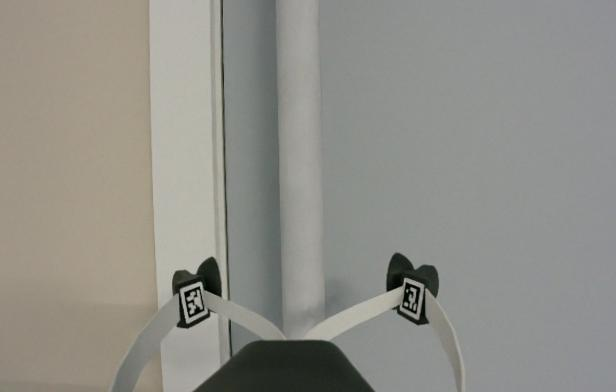

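Request:
move:
  blocking: false
  r2: {"base":{"translate_m":0.1},"pace":"slow"}

Request:
wait:
  seconds: 2.5

Request:
move:
  blocking: false
  r2: {"joints":{"gripper_m":-0.038}}

Request:
wait:
  seconds: 2
  cameras: ["r2_wrist_camera"]

Scene clock: 195.17 s.
move: r2 moving
r1: as last shown
r1.lidar_m: 1.19 1.25 1.60 2.33 2.41 1.72 1.63 1.70 2.31 2.37 1.67 1.24
r1.servo_current: wrist_yaw_rad=39(59) wrist_pitch_rad=39(46) wrist_roll_rad=52(65) gripper_m=39(46)
r1.wrist_depth_mm: 891 - - - - 1008 - / 931 - - - 991 976 - / 917 - - - 1025 976 - / 917 - - - - 991 - / 917 - - - - 976 - / 931 - 190 - 187 931 - / 917 151 - 136 - 917 -
r2.base_odometry: x=-3.605 y=-1.471 heading=-2.883
r2.turned_by_wheels: +0.000
r2.turned_by_imu: +0.001
r2.base_tilt: forward=-0.7 right=+0.1
r2.lidar_m: 0.58 0.65 0.96 1.85 1.97 2.70 1.75 1.74 2.99 2.49 0.95 0.68
r2.base_status: translate_m moving
r2.joint_positions: lift_m=+0.780 arm_m=+0.100 wrist_yaw_rad=+0.003 wrist_pitch_rad=+0.001 wrist_roll_rad=+0.000 gripper_m=+0.100
r2.joint_status: not commanded
r2.measured_speeds: translate_m=+0.049 strafe_m=+0.000 rotate_rad=+0.002 lift_m=+0.000 arm_m=+0.000 wrist_yaw_rad=+0.000 wrist_pitch_rad=+0.000 wrist_roll_rad=+0.000
r2.motor_effort: lift_m=+21(21) arm_m=+8(8) wheel_0=+6(7) wheel_1=+4(7) wheel_2=-10(11)
r2.servo_current: wrist_yaw_rad=59(59) wrist_pitch_rad=39(46) wrist_roll_rad=46(52) gripper_m=46(52)
r2.hand_pose: x=+0.5593 y=-0.0866 z=+0.9576 quat_wxyz=(+1.000, +0.000, +0.001, +0.001) (m; r2's base frame)
r2.wrist_depth_mm: 336 332 327 249 324 317 312 / 340 334 329 259 322 317 315 / 342 338 330 258 325 322 319 / 343 338 334 257 327 322 320 / 345 342 334 257 329 325 322 / 349 343 197 259 196 325 320 / 349 345 329 - 330 327 324
pictures: none

Scene clock: 196.93 s.
earlier move: r2 done
r1.base_odometry: x=-0.793 y=+1.399 heading=-2.400
r1.turned_by_wheels: +0.000
r1.turned_by_imu: +0.000
r1.base_tilt: forward=-1.6 right=+1.2
r1.lidar_m: 1.20 1.23 1.62 2.34 2.42 1.73 1.63 1.72 2.33 2.38 1.66 1.24
r1.base_status: not commanded
r1.joint_positions: lift_m=+0.700 arm_m=+0.000 wrist_yaw_rad=+0.002 wrist_pitch_rad=+0.002 wrist_roll_rad=+0.000 gripper_m=+0.056
r1.joint_status: not commanded
r1.measured_speeds: all 0
r1.motor_effort: lift_m=+23(23) arm_m=-4(4) wheel_0=-4(4) wheel_1=-1(1) wheel_2=-1(1)
r1.servo_current: wrist_yaw_rad=52(65) wrist_pitch_rad=33(52) wrist_roll_rad=46(78) gripper_m=46(52)
r1.hand_pose: x=+0.4595 y=-0.0867 z=+0.8772 quat_wxyz=(+1.000, +0.000, +0.001, +0.001) (m; r1's base frame)
r1.wrist_depth_mm: 917 - - - - 1008 - / 904 - - - 1008 976 - / 917 - - - 991 960 - / 931 - - - - 976 - / 917 - - - - 991 - / 917 - 190 - 187 946 - / 917 151 - 137 - 917 -
r2.base_odometry: x=-3.689 y=-1.493 heading=-2.884
r2.turned_by_wheels: +0.000
r2.turned_by_imu: +0.000
r2.base_tilt: forward=-0.7 right=+0.1
r2.lidar_m: 0.49 0.59 0.85 1.87 1.96 2.71 1.85 1.80 2.99 2.16 0.81 0.58
r2.base_status: done
r2.joint_positions: lift_m=+0.780 arm_m=+0.100 wrist_yaw_rad=+0.000 wrist_pitch_rad=+0.001 wrist_roll_rad=+0.000 gripper_m=+0.100
r2.joint_status: not commanded
r2.measured_speeds: all 0
r2.motor_effort: lift_m=+21(21) arm_m=+7(8) wheel_0=+4(10) wheel_1=+5(7) wheel_2=-9(11)
r2.servo_current: wrist_yaw_rad=52(59) wrist_pitch_rad=39(46) wrist_roll_rad=39(72) gripper_m=52(59)
r2.hand_pose: x=+0.5591 y=-0.0873 z=+0.9576 quat_wxyz=(+1.000, +0.000, +0.001, +0.000) (m; r2's base frame)
r2.wrist_depth_mm: 247 231 242 163 238 236 234 / 249 234 243 163 239 236 235 / 250 233 246 168 240 238 237 / 251 236 248 169 242 240 237 / 253 237 249 169 243 240 238 / 254 239 196 166 195 243 240 / 255 240 253 - 246 242 243
wait: 1.77 of 2.5 s (r2 has come to rest)
pictures: none

Scene clock: 197.43 s.
move: r2 moving
r1: as last shown
r1.base_tilt: forward=-1.6 right=+1.3
r1.lidar_m: 1.20 1.22 1.60 2.32 2.38 1.73 1.64 1.69 2.32 2.39 1.67 1.24
r1.motor_effort: lift_m=+23(23) arm_m=-4(4) wheel_0=-4(4) wheel_1=+0(1) wheel_2=-1(1)
r1.servo_current: wrist_yaw_rad=59(59) wrist_pitch_rad=46(46) wrist_roll_rad=46(59) gripper_m=39(46)
r1.wrist_depth_mm: 904 - - - - 991 - / 917 - - - 991 946 - / 917 - - - 991 960 - / 904 - - - - 960 - / 904 - - - - 960 - / 904 - 190 - 187 946 - / 917 151 - 137 - 917 -
r2.base_odometry: x=-3.689 y=-1.493 heading=-2.884
r2.turned_by_wheels: +0.000
r2.turned_by_imu: +0.000
r2.base_tilt: forward=-0.7 right=+0.1
r2.lidar_m: 0.47 0.58 0.83 1.86 1.95 2.73 1.86 1.80 3.00 2.16 0.83 0.59
r2.base_status: not commanded
r2.joint_positions: lift_m=+0.780 arm_m=+0.100 wrist_yaw_rad=-0.001 wrist_pitch_rad=+0.001 wrist_roll_rad=+0.000 gripper_m=+0.083
r2.joint_status: gripper_m moving
r2.measured_speeds: translate_m=+0.000 strafe_m=+0.000 rotate_rad=-0.001 lift_m=+0.000 arm_m=+0.000 wrist_yaw_rad=-0.008 wrist_pitch_rad=+0.000 wrist_roll_rad=+0.000
r2.motor_effort: lift_m=+21(21) arm_m=+7(8) wheel_0=+4(5) wheel_1=+5(6) wheel_2=-10(10)
r2.servo_current: wrist_yaw_rad=52(52) wrist_pitch_rad=46(46) wrist_roll_rad=46(59) gripper_m=124(124)
r2.hand_pose: x=+0.5590 y=-0.0878 z=+0.9576 quat_wxyz=(+1.000, +0.000, +0.001, -0.001) (m; r2's base frame)
r2.wrist_depth_mm: 246 231 244 239 237 237 236 / 248 234 245 240 239 237 236 / 249 234 246 173 242 240 236 / 251 235 247 173 243 241 239 / 252 236 249 173 244 243 240 / 253 238 198 166 191 244 242 / 256 240 252 - 247 244 244
pictures: none

Scene clock: 198.97 s.
earlier move: r2 done
r1.base_odometry: x=-0.793 y=+1.399 heading=-2.400
r1.turned_by_wheels: +0.000
r1.turned_by_imu: +0.000
r1.base_tilt: forward=-1.6 right=+1.3
r1.lidar_m: 1.20 1.23 1.59 2.31 2.40 1.74 1.63 1.70 2.33 2.36 1.65 1.25
r1.base_status: not commanded
r1.joint_positions: lift_m=+0.700 arm_m=+0.000 wrist_yaw_rad=+0.002 wrist_pitch_rad=+0.002 wrist_roll_rad=+0.000 gripper_m=+0.056
r1.joint_status: not commanded
r1.measured_speeds: all 0
r1.motor_effort: lift_m=+23(23) arm_m=-4(4) wheel_0=-3(4) wheel_1=-1(1) wheel_2=-1(1)
r1.servo_current: wrist_yaw_rad=59(65) wrist_pitch_rad=33(52) wrist_roll_rad=33(65) gripper_m=46(46)
r1.hand_pose: x=+0.4595 y=-0.0867 z=+0.8772 quat_wxyz=(+1.000, +0.000, +0.001, +0.001) (m; r1's base frame)
r1.wrist_depth_mm: 917 - - - - 1008 - / 904 - - - 1008 976 - / 904 - - - 991 960 - / 931 - - - - 991 - / 904 - - - - 991 - / 917 - 190 - 187 946 - / 891 151 - 137 - 917 -
r2.base_odometry: x=-3.689 y=-1.493 heading=-2.884
r2.turned_by_wheels: +0.000
r2.turned_by_imu: +0.001
r2.base_tilt: forward=-0.7 right=+0.0
r2.lidar_m: 0.50 0.60 0.83 1.87 1.96 2.71 1.86 1.82 2.99 2.14 0.83 0.58
r2.base_status: not commanded
r2.joint_positions: lift_m=+0.780 arm_m=+0.100 wrist_yaw_rad=+0.001 wrist_pitch_rad=+0.001 wrist_roll_rad=+0.000 gripper_m=-0.036
r2.joint_status: all done
r2.measured_speeds: all 0
r2.motor_effort: lift_m=+21(21) arm_m=+7(8) wheel_0=+3(5) wheel_1=+4(6) wheel_2=-5(10)
r2.servo_current: wrist_yaw_rad=52(59) wrist_pitch_rad=46(46) wrist_roll_rad=33(59) gripper_m=124(234)
r2.hand_pose: x=+0.5592 y=-0.0870 z=+0.9576 quat_wxyz=(+1.000, +0.000, +0.001, +0.001) (m; r2's base frame)
r2.wrist_depth_mm: 248 231 241 160 235 232 230 / 250 233 244 161 236 232 230 / 250 234 244 162 237 235 233 / 252 235 246 163 239 235 233 / 254 236 249 163 241 237 234 / 256 237 185 164 180 238 236 / 257 238 250 - 243 - 237
wait: 1.53 of 2 s (r2 has come to rest)
pictures: r2_wrist_camera
Images, in order (width x height): r2_wrist_camera 616x392.

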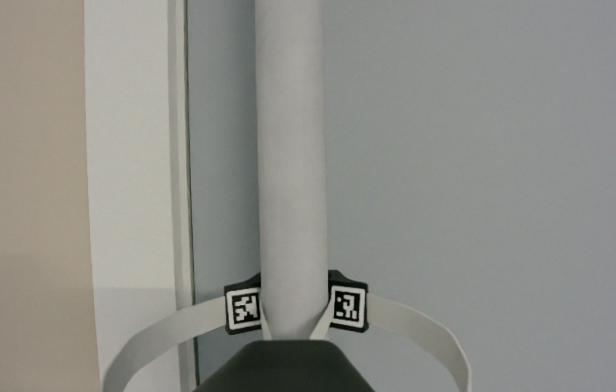

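Request:
move:
  blocking: false
  r2: {"base":{"translate_m":-0.307,"strafe_m":-0.2415},"joints":{"wrist_yaw_rad":0.436,"arm_m":0.05},"pace":"slow","speeds":{"wrist_yaw_rad":0.12,"arm_m":0.02},"contact_limits":{"translate_m":0.8}}

Request:
wait:
  seconds: 6
  cameras: ["r2_wrist_camera","r2_head_camera"]

Scene clock: 209.27 s.
move: r2 moving
r1: as last shown
r1.base_tilt: forward=-1.6 right=+1.2
r1.lidar_m: 1.21 1.24 1.60 2.33 2.41 1.73 1.62 1.72 2.32 2.38 1.64 1.24
r1.motor_effort: lift_m=+23(23) arm_m=-4(4) wheel_0=-4(4) wheel_1=+0(1) wheel_2=-1(1)
r1.servo_current: wrist_yaw_rad=46(52) wrist_pitch_rad=46(46) wrist_roll_rad=39(59) gripper_m=39(46)
r1.wrist_depth_mm: 904 - - - - 1008 - / 904 - - - 1008 976 - / 917 - - - 1025 960 - / 917 - - - - 976 - / 917 - - - - 991 - / 917 - 190 - 187 946 - / 904 152 - 137 - 931 -
r2.base_odometry: x=-3.682 y=-1.483 heading=-2.883
r2.turned_by_wheels: +0.001
r2.turned_by_imu: +0.000
r2.base_tilt: forward=-0.6 right=+0.1
r2.lidar_m: 0.48 0.59 0.85 1.87 1.99 2.72 1.84 1.83 2.97 2.19 0.82 0.56
r2.base_status: translate_m moving; strafe_m moving
r2.joint_positions: lift_m=+0.780 arm_m=+0.091 wrist_yaw_rad=+0.054 wrist_pitch_rad=+0.001 wrist_roll_rad=+0.000 gripper_m=-0.036
r2.joint_status: arm_m moving; wrist_yaw_rad moving
r2.measured_speeds: translate_m=-0.039 strafe_m=-0.032 rotate_rad=+0.003 lift_m=+0.000 arm_m=-0.019 wrist_yaw_rad=+0.127 wrist_pitch_rad=+0.000 wrist_roll_rad=+0.000
r2.motor_effort: lift_m=+21(21) arm_m=-15(18) wheel_0=-1(4) wheel_1=-12(12) wheel_2=+17(19)
r2.servo_current: wrist_yaw_rad=26(72) wrist_pitch_rad=39(46) wrist_roll_rad=46(59) gripper_m=124(130)
r2.contact_limits: translate_m 0.8
r2.hand_pose: x=+0.5547 y=-0.0719 z=+0.9576 quat_wxyz=(+1.000, +0.000, +0.001, +0.027) (m; r2's base frame)
r2.wrist_depth_mm: 268 250 245 161 235 229 224 / 271 251 247 163 236 230 227 / 272 251 248 163 237 232 228 / 274 254 250 164 239 233 229 / 277 256 252 166 240 235 231 / 278 257 185 165 179 236 233 / 279 273 254 - 242 236 233
pictures: none

Scene clock: 213.93 s.
earlier move: r2 done
r1.base_odometry: x=-0.793 y=+1.399 heading=-2.400
r1.turned_by_wheels: +0.000
r1.turned_by_imu: +0.000
r1.base_tilt: forward=-1.6 right=+1.3
r1.lidar_m: 1.32 1.23 1.58 2.32 2.41 1.72 1.62 1.70 2.32 2.37 1.68 1.24
r1.base_status: not commanded
r1.joint_positions: lift_m=+0.700 arm_m=+0.000 wrist_yaw_rad=+0.002 wrist_pitch_rad=+0.002 wrist_roll_rad=+0.000 gripper_m=+0.056
r1.joint_status: not commanded
r1.measured_speeds: all 0
r1.motor_effort: lift_m=+23(23) arm_m=-4(4) wheel_0=-3(4) wheel_1=-1(1) wheel_2=-1(1)
r1.servo_current: wrist_yaw_rad=46(72) wrist_pitch_rad=39(52) wrist_roll_rad=46(65) gripper_m=39(46)
r1.hand_pose: x=+0.4595 y=-0.0867 z=+0.8772 quat_wxyz=(+1.000, +0.000, +0.001, +0.001) (m; r1's base frame)
r1.wrist_depth_mm: 917 - - - - - - / 904 - - - 1336 976 - / 917 - - - 1308 976 - / 917 - - - - 976 - / 917 - - - - 991 - / 917 - 191 - 187 946 - / 931 151 - 137 1308 931 -
r2.base_odometry: x=-3.455 y=-1.181 heading=-2.882
r2.turned_by_wheels: +0.002
r2.turned_by_imu: +0.091
r2.base_tilt: forward=-0.6 right=+0.0
r2.lidar_m: 0.42 0.90 1.38 2.10 2.29 3.40 1.50 3.40 2.70 2.37 1.01 0.60
r2.base_status: done
r2.joint_positions: lift_m=+0.780 arm_m=+0.050 wrist_yaw_rad=+0.454 wrist_pitch_rad=+0.001 wrist_roll_rad=+0.000 gripper_m=-0.036
r2.joint_status: all done
r2.measured_speeds: all 0
r2.on_its_own: wrist_yaw_rad is at rest, and its servo_current (117 mA) is outside its rest range (0 to 104 mA)
r2.motor_effort: lift_m=+21(21) arm_m=-7(19) wheel_0=+13(24) wheel_1=-1(14) wheel_2=+16(27)
r2.servo_current: wrist_yaw_rad=117(130) wrist_pitch_rad=39(46) wrist_roll_rad=52(59) gripper_m=124(130)
r2.contact_limits: translate_m 0.8
r2.hand_pose: x=+0.5186 y=+0.0481 z=+0.9576 quat_wxyz=(+0.974, +0.000, +0.001, +0.225) (m; r2's base frame)
r2.wrist_depth_mm: - - 253 166 224 210 201 / - - 254 162 225 211 204 / - - 257 167 226 213 203 / - - 258 167 229 213 206 / - - 260 165 229 215 206 / - - 182 166 224 216 207 / - - - - 230 211 208
wait: 4.67 of 6 s (r2 has come to rest)
pictures: r2_head_camera, r2_wrist_camera
Images, in order (width x height): r2_head_camera 420x560, r2_wrist_camera 616x392.

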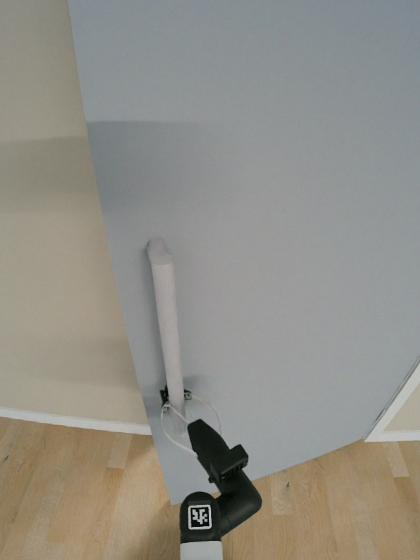

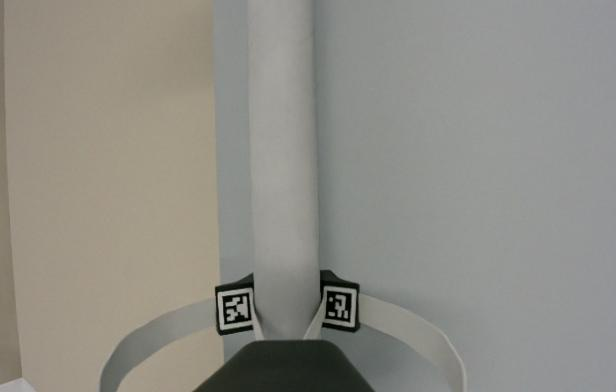

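Request:
move:
  blocking: false
  r2: {"base":{"translate_m":-0.2,"strafe_m":-0.355},"joints":{"wrist_yaw_rad":0.82,"arm_m":0.0},"pace":"slow","speeds":{"wrist_yaw_rad":0.12,"arm_m":0.02},"contact_limits":{"translate_m":0.8}}

Request:
wait:
  seconds: 6
  cameras: ["r2_wrist_camera","r2_head_camera"]

Scene clock: 220.20 s.
move: r2 moving
r1: as last shown
r1.lidar_m: 1.34 1.22 1.62 2.31 2.40 1.73 1.64 1.69 2.32 2.38 1.65 1.24
r1.motor_effort: lift_m=+23(23) arm_m=-3(4) wheel_0=-4(4) wheel_1=-1(1) wheel_2=-1(1)
r1.servo_current: wrist_yaw_rad=46(65) wrist_pitch_rad=46(52) wrist_roll_rad=59(59) gripper_m=46(46)
r1.wrist_depth_mm: 904 - - - - - - / 917 - - - 1336 976 - / 904 - - - 1366 991 - / 917 - - - - 991 - / 931 - - - - 976 - / 917 - 190 - 187 946 - / 931 150 - 137 1366 931 -
r2.base_odometry: x=-3.452 y=-1.169 heading=-2.880
r2.turned_by_wheels: +0.002
r2.turned_by_imu: +0.007
r2.base_tilt: forward=-0.7 right=+0.0
r2.lidar_m: 0.45 0.51 1.38 2.13 2.30 3.40 1.49 3.39 2.66 2.38 1.08 0.60
r2.base_status: translate_m moving; strafe_m moving
r2.joint_positions: lift_m=+0.780 arm_m=+0.041 wrist_yaw_rad=+0.496 wrist_pitch_rad=+0.001 wrist_roll_rad=+0.000 gripper_m=-0.036
r2.joint_status: arm_m moving; wrist_yaw_rad moving
r2.measured_speeds: translate_m=-0.024 strafe_m=-0.042 rotate_rad=-0.003 lift_m=+0.000 arm_m=-0.020 wrist_yaw_rad=+0.115 wrist_pitch_rad=+0.000 wrist_roll_rad=+0.000
r2.motor_effort: lift_m=+21(21) arm_m=-12(17) wheel_0=+12(17) wheel_1=-9(12) wheel_2=+21(23)
r2.servo_current: wrist_yaw_rad=39(78) wrist_pitch_rad=39(46) wrist_roll_rad=33(52) gripper_m=124(130)
r2.contact_limits: translate_m 0.8
r2.hand_pose: x=+0.5072 y=+0.0604 z=+0.9576 quat_wxyz=(+0.969, +0.000, +0.001, +0.246) (m; r2's base frame)
r2.wrist_depth_mm: - - 254 163 224 210 198 / 1708 - 256 163 226 211 202 / 1661 - 257 164 227 212 202 / 1708 - 258 165 229 213 202 / - - 260 166 229 214 204 / 1708 - 182 167 180 215 205 / 1756 - - - 229 212 206
pictures: none

Scene clock: 225.33 s.
earlier move: r2 done
r1.base_odometry: x=-0.793 y=+1.399 heading=-2.400
r1.turned_by_wheels: +0.000
r1.turned_by_imu: +0.000
r1.base_tilt: forward=-1.6 right=+1.2
r1.lidar_m: 1.35 1.22 1.58 2.32 2.38 1.71 1.61 1.70 2.30 2.39 1.66 1.27
r1.base_status: not commanded
r1.joint_positions: lift_m=+0.700 arm_m=+0.000 wrist_yaw_rad=+0.002 wrist_pitch_rad=+0.002 wrist_roll_rad=+0.000 gripper_m=+0.056
r1.joint_status: not commanded
r1.measured_speeds: all 0
r1.motor_effort: lift_m=+23(23) arm_m=-3(4) wheel_0=-4(4) wheel_1=+0(1) wheel_2=-1(1)
r1.servo_current: wrist_yaw_rad=52(72) wrist_pitch_rad=39(52) wrist_roll_rad=52(65) gripper_m=46(52)
r1.hand_pose: x=+0.4595 y=-0.0867 z=+0.8772 quat_wxyz=(+1.000, +0.000, +0.001, +0.001) (m; r1's base frame)
r1.wrist_depth_mm: 917 - - - - - - / 904 - - - - 960 - / 904 - - - - 976 - / 917 - - - - 976 - / 904 - - - - 976 - / 917 - 190 - 187 946 - / - 140 - 137 1863 946 -
r2.base_odometry: x=-3.354 y=-0.787 heading=-2.880
r2.turned_by_wheels: -0.001
r2.turned_by_imu: +0.506
r2.base_tilt: forward=-0.7 right=+0.0
r2.lidar_m: 0.41 0.40 2.43 2.63 1.67 1.53 3.05 2.35 2.21 1.03 0.59 0.44
r2.base_status: done
r2.joint_positions: lift_m=+0.780 arm_m=+0.000 wrist_yaw_rad=+0.836 wrist_pitch_rad=+0.001 wrist_roll_rad=+0.000 gripper_m=-0.036
r2.joint_status: all done
r2.measured_speeds: all 0
r2.motor_effort: lift_m=+20(21) arm_m=-7(18) wheel_0=+8(27) wheel_1=-4(12) wheel_2=+13(27)
r2.servo_current: wrist_yaw_rad=98(130) wrist_pitch_rad=46(46) wrist_roll_rad=52(59) gripper_m=124(130)
r2.contact_limits: translate_m 0.8
r2.hand_pose: x=+0.4293 y=+0.1554 z=+0.9577 quat_wxyz=(+0.914, +0.000, +0.000, +0.406) (m; r2's base frame)
r2.wrist_depth_mm: - - - 161 210 169 - / - - - 162 211 167 - / - - - 163 220 173 146 / - - - 166 216 174 - / - - - 166 216 170 151 / - - 185 166 179 170 151 / - - - - 211 156 -
wait: 5.13 of 6 s (r2 has come to rest)
pictures: r2_head_camera, r2_wrist_camera
Images, in order (width x height): r2_head_camera 420x560, r2_wrist_camera 616x392.

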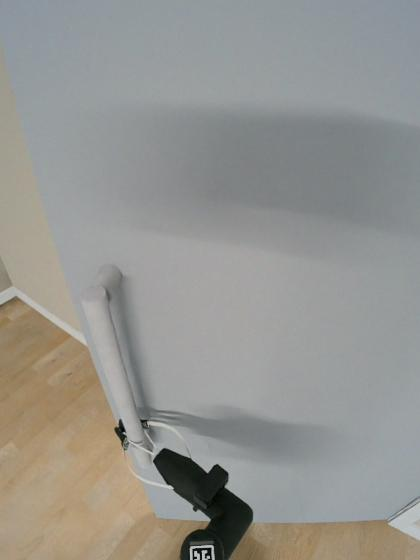

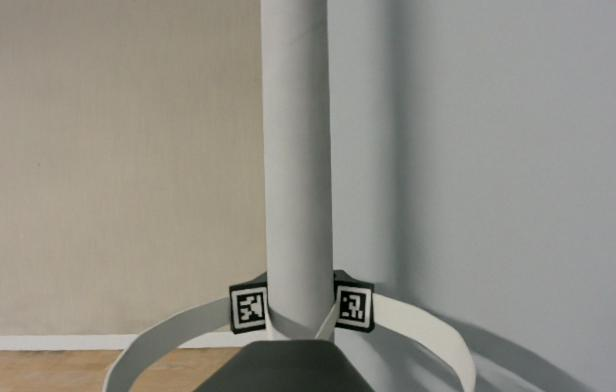

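Request:
move:
  blocking: false
  r2: {"base":{"translate_m":-0.35,"strafe_m":-0.08},"pace":"slow","contact_limits":{"translate_m":0.8}}

Request:
wait:
  seconds: 6
  cameras: ["r2_wrist_camera","r2_head_camera","r2_head_left_camera"]

Scene clock: 244.67 s.
move: r2 moving
r1: as last shown
r1.base_tilt: forward=-1.6 right=+1.3
r1.lidar_m: 1.36 1.23 1.57 2.33 2.40 1.71 1.63 1.71 2.32 2.38 1.66 1.25
r1.motor_effort: lift_m=+23(23) arm_m=-4(4) wheel_0=-3(4) wheel_1=-1(1) wheel_2=-1(1)
r1.servo_current: wrist_yaw_rad=46(65) wrist_pitch_rad=39(46) wrist_roll_rad=39(59) gripper_m=46(46)
r1.wrist_depth_mm: 917 - - - - - - / 917 - - - - 976 - / 904 - - - - 960 - / 931 - - - - 976 - / 917 - - - - 991 - / 904 - 191 - 187 960 - / - 141 - 137 1921 931 -
r2.base_odometry: x=-3.343 y=-0.781 heading=-2.879
r2.turned_by_wheels: +0.001
r2.turned_by_imu: +0.004
r2.base_tilt: forward=-0.6 right=+0.0
r2.lidar_m: 0.42 0.39 2.45 2.63 1.72 1.52 3.01 2.33 2.16 1.03 0.56 0.43
r2.base_status: translate_m moving; strafe_m moving
r2.joint_positions: lift_m=+0.780 arm_m=+0.000 wrist_yaw_rad=+0.836 wrist_pitch_rad=+0.001 wrist_roll_rad=+0.000 gripper_m=-0.036
r2.joint_status: not commanded
r2.measured_speeds: translate_m=-0.048 strafe_m=-0.011 rotate_rad=+0.003 lift_m=+0.000 arm_m=+0.000 wrist_yaw_rad=+0.000 wrist_pitch_rad=+0.000 wrist_roll_rad=+0.000
r2.motor_effort: lift_m=+21(21) arm_m=-7(8) wheel_0=+5(8) wheel_1=-11(13) wheel_2=+22(23)
r2.servo_current: wrist_yaw_rad=91(104) wrist_pitch_rad=39(46) wrist_roll_rad=46(59) gripper_m=124(124)
r2.contact_limits: translate_m 0.8
r2.hand_pose: x=+0.4293 y=+0.1554 z=+0.9577 quat_wxyz=(+0.914, +0.000, +0.000, +0.406) (m; r2's base frame)
r2.wrist_depth_mm: - - - 162 209 169 - / - - - 163 210 166 - / - - - 163 219 173 - / - - - 167 214 174 - / - - - 165 215 169 150 / - - 185 167 179 170 - / - - - - 210 156 -
pictures: none

Scene clock: 249.00 s.
earlier move: r2 done
r1.base_odometry: x=-0.793 y=+1.399 heading=-2.400
r1.turned_by_wheels: +0.000
r1.turned_by_imu: +0.000
r1.base_tilt: forward=-1.6 right=+1.2
r1.lidar_m: 1.38 1.24 1.61 2.32 2.39 1.73 1.64 1.71 2.32 2.36 1.66 1.27
r1.base_status: not commanded
r1.joint_positions: lift_m=+0.700 arm_m=+0.000 wrist_yaw_rad=+0.002 wrist_pitch_rad=+0.002 wrist_roll_rad=+0.000 gripper_m=+0.056
r1.joint_status: not commanded
r1.measured_speeds: all 0
r1.motor_effort: lift_m=+23(23) arm_m=-4(4) wheel_0=-3(4) wheel_1=-1(1) wheel_2=-1(1)
r1.servo_current: wrist_yaw_rad=52(72) wrist_pitch_rad=46(52) wrist_roll_rad=46(72) gripper_m=46(46)
r1.hand_pose: x=+0.4595 y=-0.0867 z=+0.8772 quat_wxyz=(+1.000, +0.000, +0.001, +0.001) (m; r1's base frame)
r1.wrist_depth_mm: 904 - - - - - - / 917 - - - - 960 - / 917 - - 1808 - 976 - / 904 - - - - 991 - / 904 - - - - 991 - / 917 - 189 - 187 946 - / - 140 - 137 - 946 -
r2.base_odometry: x=-3.037 y=-0.619 heading=-2.878
r2.turned_by_wheels: +0.000
r2.turned_by_imu: +0.135
r2.base_tilt: forward=-0.7 right=+0.0
r2.lidar_m: 0.43 0.36 2.69 3.12 1.40 1.79 2.41 2.06 1.98 1.09 0.75 0.49
r2.base_status: done
r2.joint_positions: lift_m=+0.780 arm_m=+0.000 wrist_yaw_rad=+0.836 wrist_pitch_rad=+0.001 wrist_roll_rad=+0.000 gripper_m=-0.036
r2.joint_status: not commanded
r2.measured_speeds: all 0
r2.motor_effort: lift_m=+20(21) arm_m=-7(8) wheel_0=+9(13) wheel_1=-7(16) wheel_2=+20(28)
r2.servo_current: wrist_yaw_rad=91(104) wrist_pitch_rad=39(46) wrist_roll_rad=46(59) gripper_m=117(130)
r2.contact_limits: translate_m 0.8
r2.hand_pose: x=+0.4293 y=+0.1554 z=+0.9577 quat_wxyz=(+0.914, +0.000, +0.000, +0.406) (m; r2's base frame)
r2.wrist_depth_mm: - - - 163 208 177 - / - - - 163 210 176 159 / - - - 164 216 177 - / - - - 165 213 178 - / - - - 166 215 175 - / - - 186 166 180 179 - / - 1921 - - 211 - -
wait: 4.33 of 6 s (r2 has come to rest)
pictures: r2_head_camera, r2_head_left_camera, r2_wrist_camera
Images, in order (width x height): r2_head_camera 420x560, r2_head_left_camera 420x672, r2_wrist_camera 616x392.

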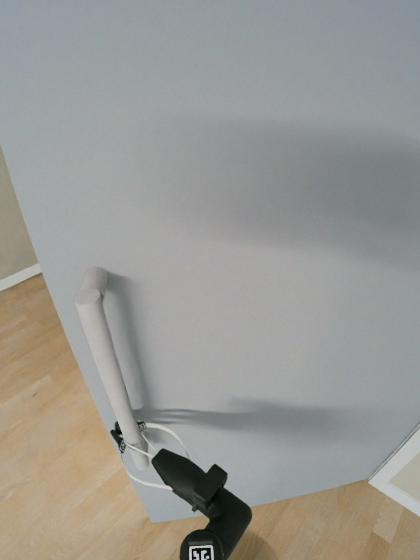

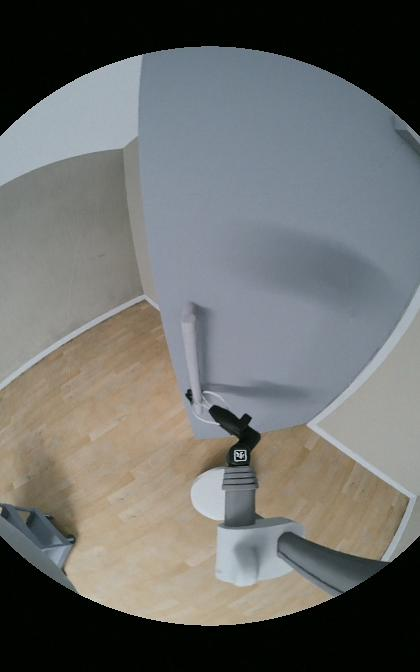

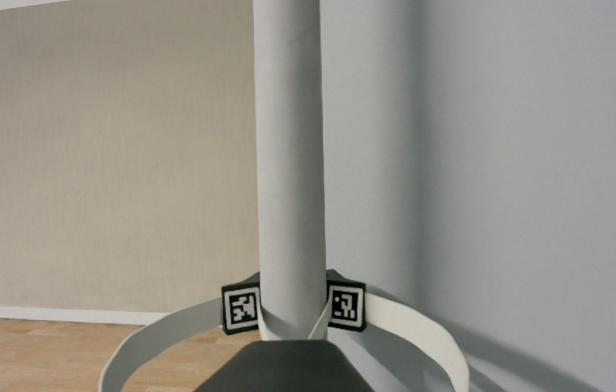

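Request:
move:
  blocking: false
  r2: {"base":{"translate_m":-0.34,"strafe_m":-0.2},"pace":"slow","contact_limits":{"translate_m":0.8}}

Request:
wait:
  seconds: 6
  cameras: ["r2_head_camera","r2_head_left_camera"]

Scene clock: 256.07 s.
move: r2 moving
r1: as last shown
r1.lidar_m: 1.40 1.24 1.58 2.31 2.42 1.71 1.62 1.70 2.29 2.38 1.65 1.25
r1.motor_effort: lift_m=+23(23) arm_m=-4(4) wheel_0=-3(3) wheel_1=-1(1) wheel_2=-1(1)
r1.servo_current: wrist_yaw_rad=39(59) wrist_pitch_rad=46(46) wrist_roll_rad=46(65) gripper_m=39(46)
r1.wrist_depth_mm: 891 - - - - - - / 904 - - - - 976 - / 931 - - 1756 - 960 - / 904 - - - - 976 - / 917 - - - - 991 - / 917 - 190 - 187 946 - / - 141 - 138 - 931 -
r2.base_odometry: x=-3.027 y=-0.609 heading=-2.877
r2.turned_by_wheels: +0.001
r2.turned_by_imu: +0.020
r2.base_tilt: forward=-0.7 right=+0.0
r2.lidar_m: 0.44 0.39 2.71 3.16 1.39 1.90 2.38 2.03 1.90 1.12 0.73 0.49
r2.base_status: translate_m moving; strafe_m moving
r2.joint_positions: lift_m=+0.780 arm_m=+0.000 wrist_yaw_rad=+0.836 wrist_pitch_rad=+0.001 wrist_roll_rad=+0.000 gripper_m=-0.036
r2.joint_status: not commanded
r2.measured_speeds: translate_m=-0.060 strafe_m=-0.025 rotate_rad=-0.036 lift_m=+0.000 arm_m=+0.000 wrist_yaw_rad=+0.000 wrist_pitch_rad=+0.000 wrist_roll_rad=+0.000
r2.motor_effort: lift_m=+21(21) arm_m=-7(7) wheel_0=+16(16) wheel_1=-9(13) wheel_2=+21(26)
r2.servo_current: wrist_yaw_rad=91(91) wrist_pitch_rad=46(46) wrist_roll_rad=52(52) gripper_m=124(130)
r2.contact_limits: translate_m 0.8
r2.hand_pose: x=+0.4293 y=+0.1554 z=+0.9577 quat_wxyz=(+0.914, +0.000, +0.000, +0.406) (m; r2's base frame)
r2.wrist_depth_mm: - - - 162 210 175 - / - - - 164 212 177 160 / - - - 163 214 181 - / - - - 167 216 179 159 / - - - 166 216 176 - / - - 185 166 180 180 - / - - - - 213 173 -
pictures: none

Scene clock: 260.73 s.
earlier move: r2 done
r1.base_odometry: x=-0.793 y=+1.399 heading=-2.400
r1.turned_by_wheels: +0.000
r1.turned_by_imu: +0.000
r1.base_tilt: forward=-1.6 right=+1.3
r1.lidar_m: 1.45 1.25 1.57 2.33 2.39 1.70 1.64 1.68 2.29 2.37 1.68 1.24
r1.base_status: not commanded
r1.joint_positions: lift_m=+0.700 arm_m=+0.000 wrist_yaw_rad=+0.002 wrist_pitch_rad=+0.002 wrist_roll_rad=+0.000 gripper_m=+0.056
r1.joint_status: not commanded
r1.measured_speeds: all 0
r1.motor_effort: lift_m=+23(23) arm_m=-4(4) wheel_0=-3(4) wheel_1=+0(1) wheel_2=-1(1)
r1.servo_current: wrist_yaw_rad=52(65) wrist_pitch_rad=46(52) wrist_roll_rad=46(72) gripper_m=39(46)
r1.hand_pose: x=+0.4595 y=-0.0867 z=+0.8772 quat_wxyz=(+1.000, +0.000, +0.001, +0.001) (m; r1's base frame)
r1.wrist_depth_mm: 904 - - - - - - / 904 - - - - 976 - / 917 - - - - 976 - / 891 - - - - 976 - / 917 - - - - 976 - / 904 - 190 - 187 917 - / - 141 - 143 - 946 -
r2.base_odometry: x=-2.762 y=-0.337 heading=-2.877
r2.turned_by_wheels: +0.001
r2.turned_by_imu: +0.433
r2.base_tilt: forward=-0.7 right=+0.0
r2.lidar_m: 0.43 0.40 3.27 1.49 4.22 2.21 1.79 1.79 1.08 0.88 0.57 0.45
r2.base_status: done
r2.joint_positions: lift_m=+0.780 arm_m=+0.000 wrist_yaw_rad=+0.836 wrist_pitch_rad=+0.001 wrist_roll_rad=+0.000 gripper_m=-0.036
r2.joint_status: not commanded
r2.measured_speeds: all 0
r2.motor_effort: lift_m=+20(21) arm_m=-6(8) wheel_0=+10(19) wheel_1=-2(14) wheel_2=+14(28)
r2.servo_current: wrist_yaw_rad=85(111) wrist_pitch_rad=46(46) wrist_roll_rad=59(65) gripper_m=124(130)
r2.contact_limits: translate_m 0.8
r2.hand_pose: x=+0.4293 y=+0.1554 z=+0.9577 quat_wxyz=(+0.914, +0.000, +0.000, +0.406) (m; r2's base frame)
r2.wrist_depth_mm: - - - 163 206 163 - / - - - 163 208 163 - / - - - 165 210 166 146 / - - - 164 212 171 - / - - - 165 213 167 148 / - - 186 166 180 167 - / - 1921 - - 208 - -
wait: 4.67 of 6 s (r2 has come to rest)
pictures: r2_head_camera, r2_head_left_camera
Images, in order (width x height): r2_head_camera 420x560, r2_head_left_camera 420x672.

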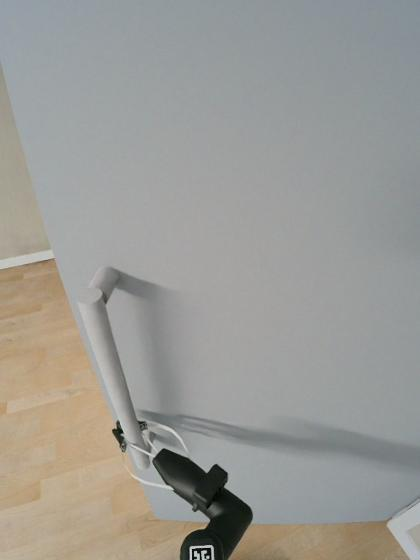

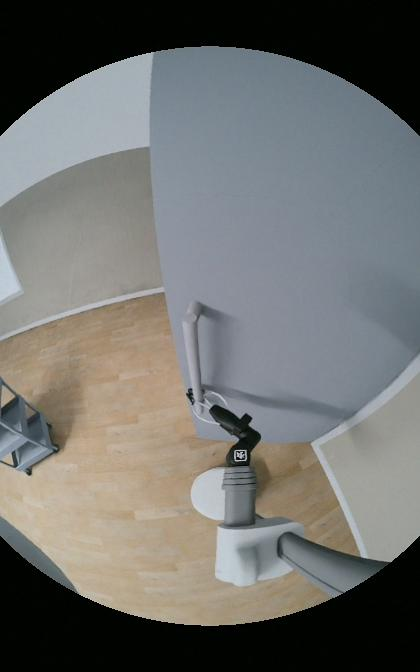

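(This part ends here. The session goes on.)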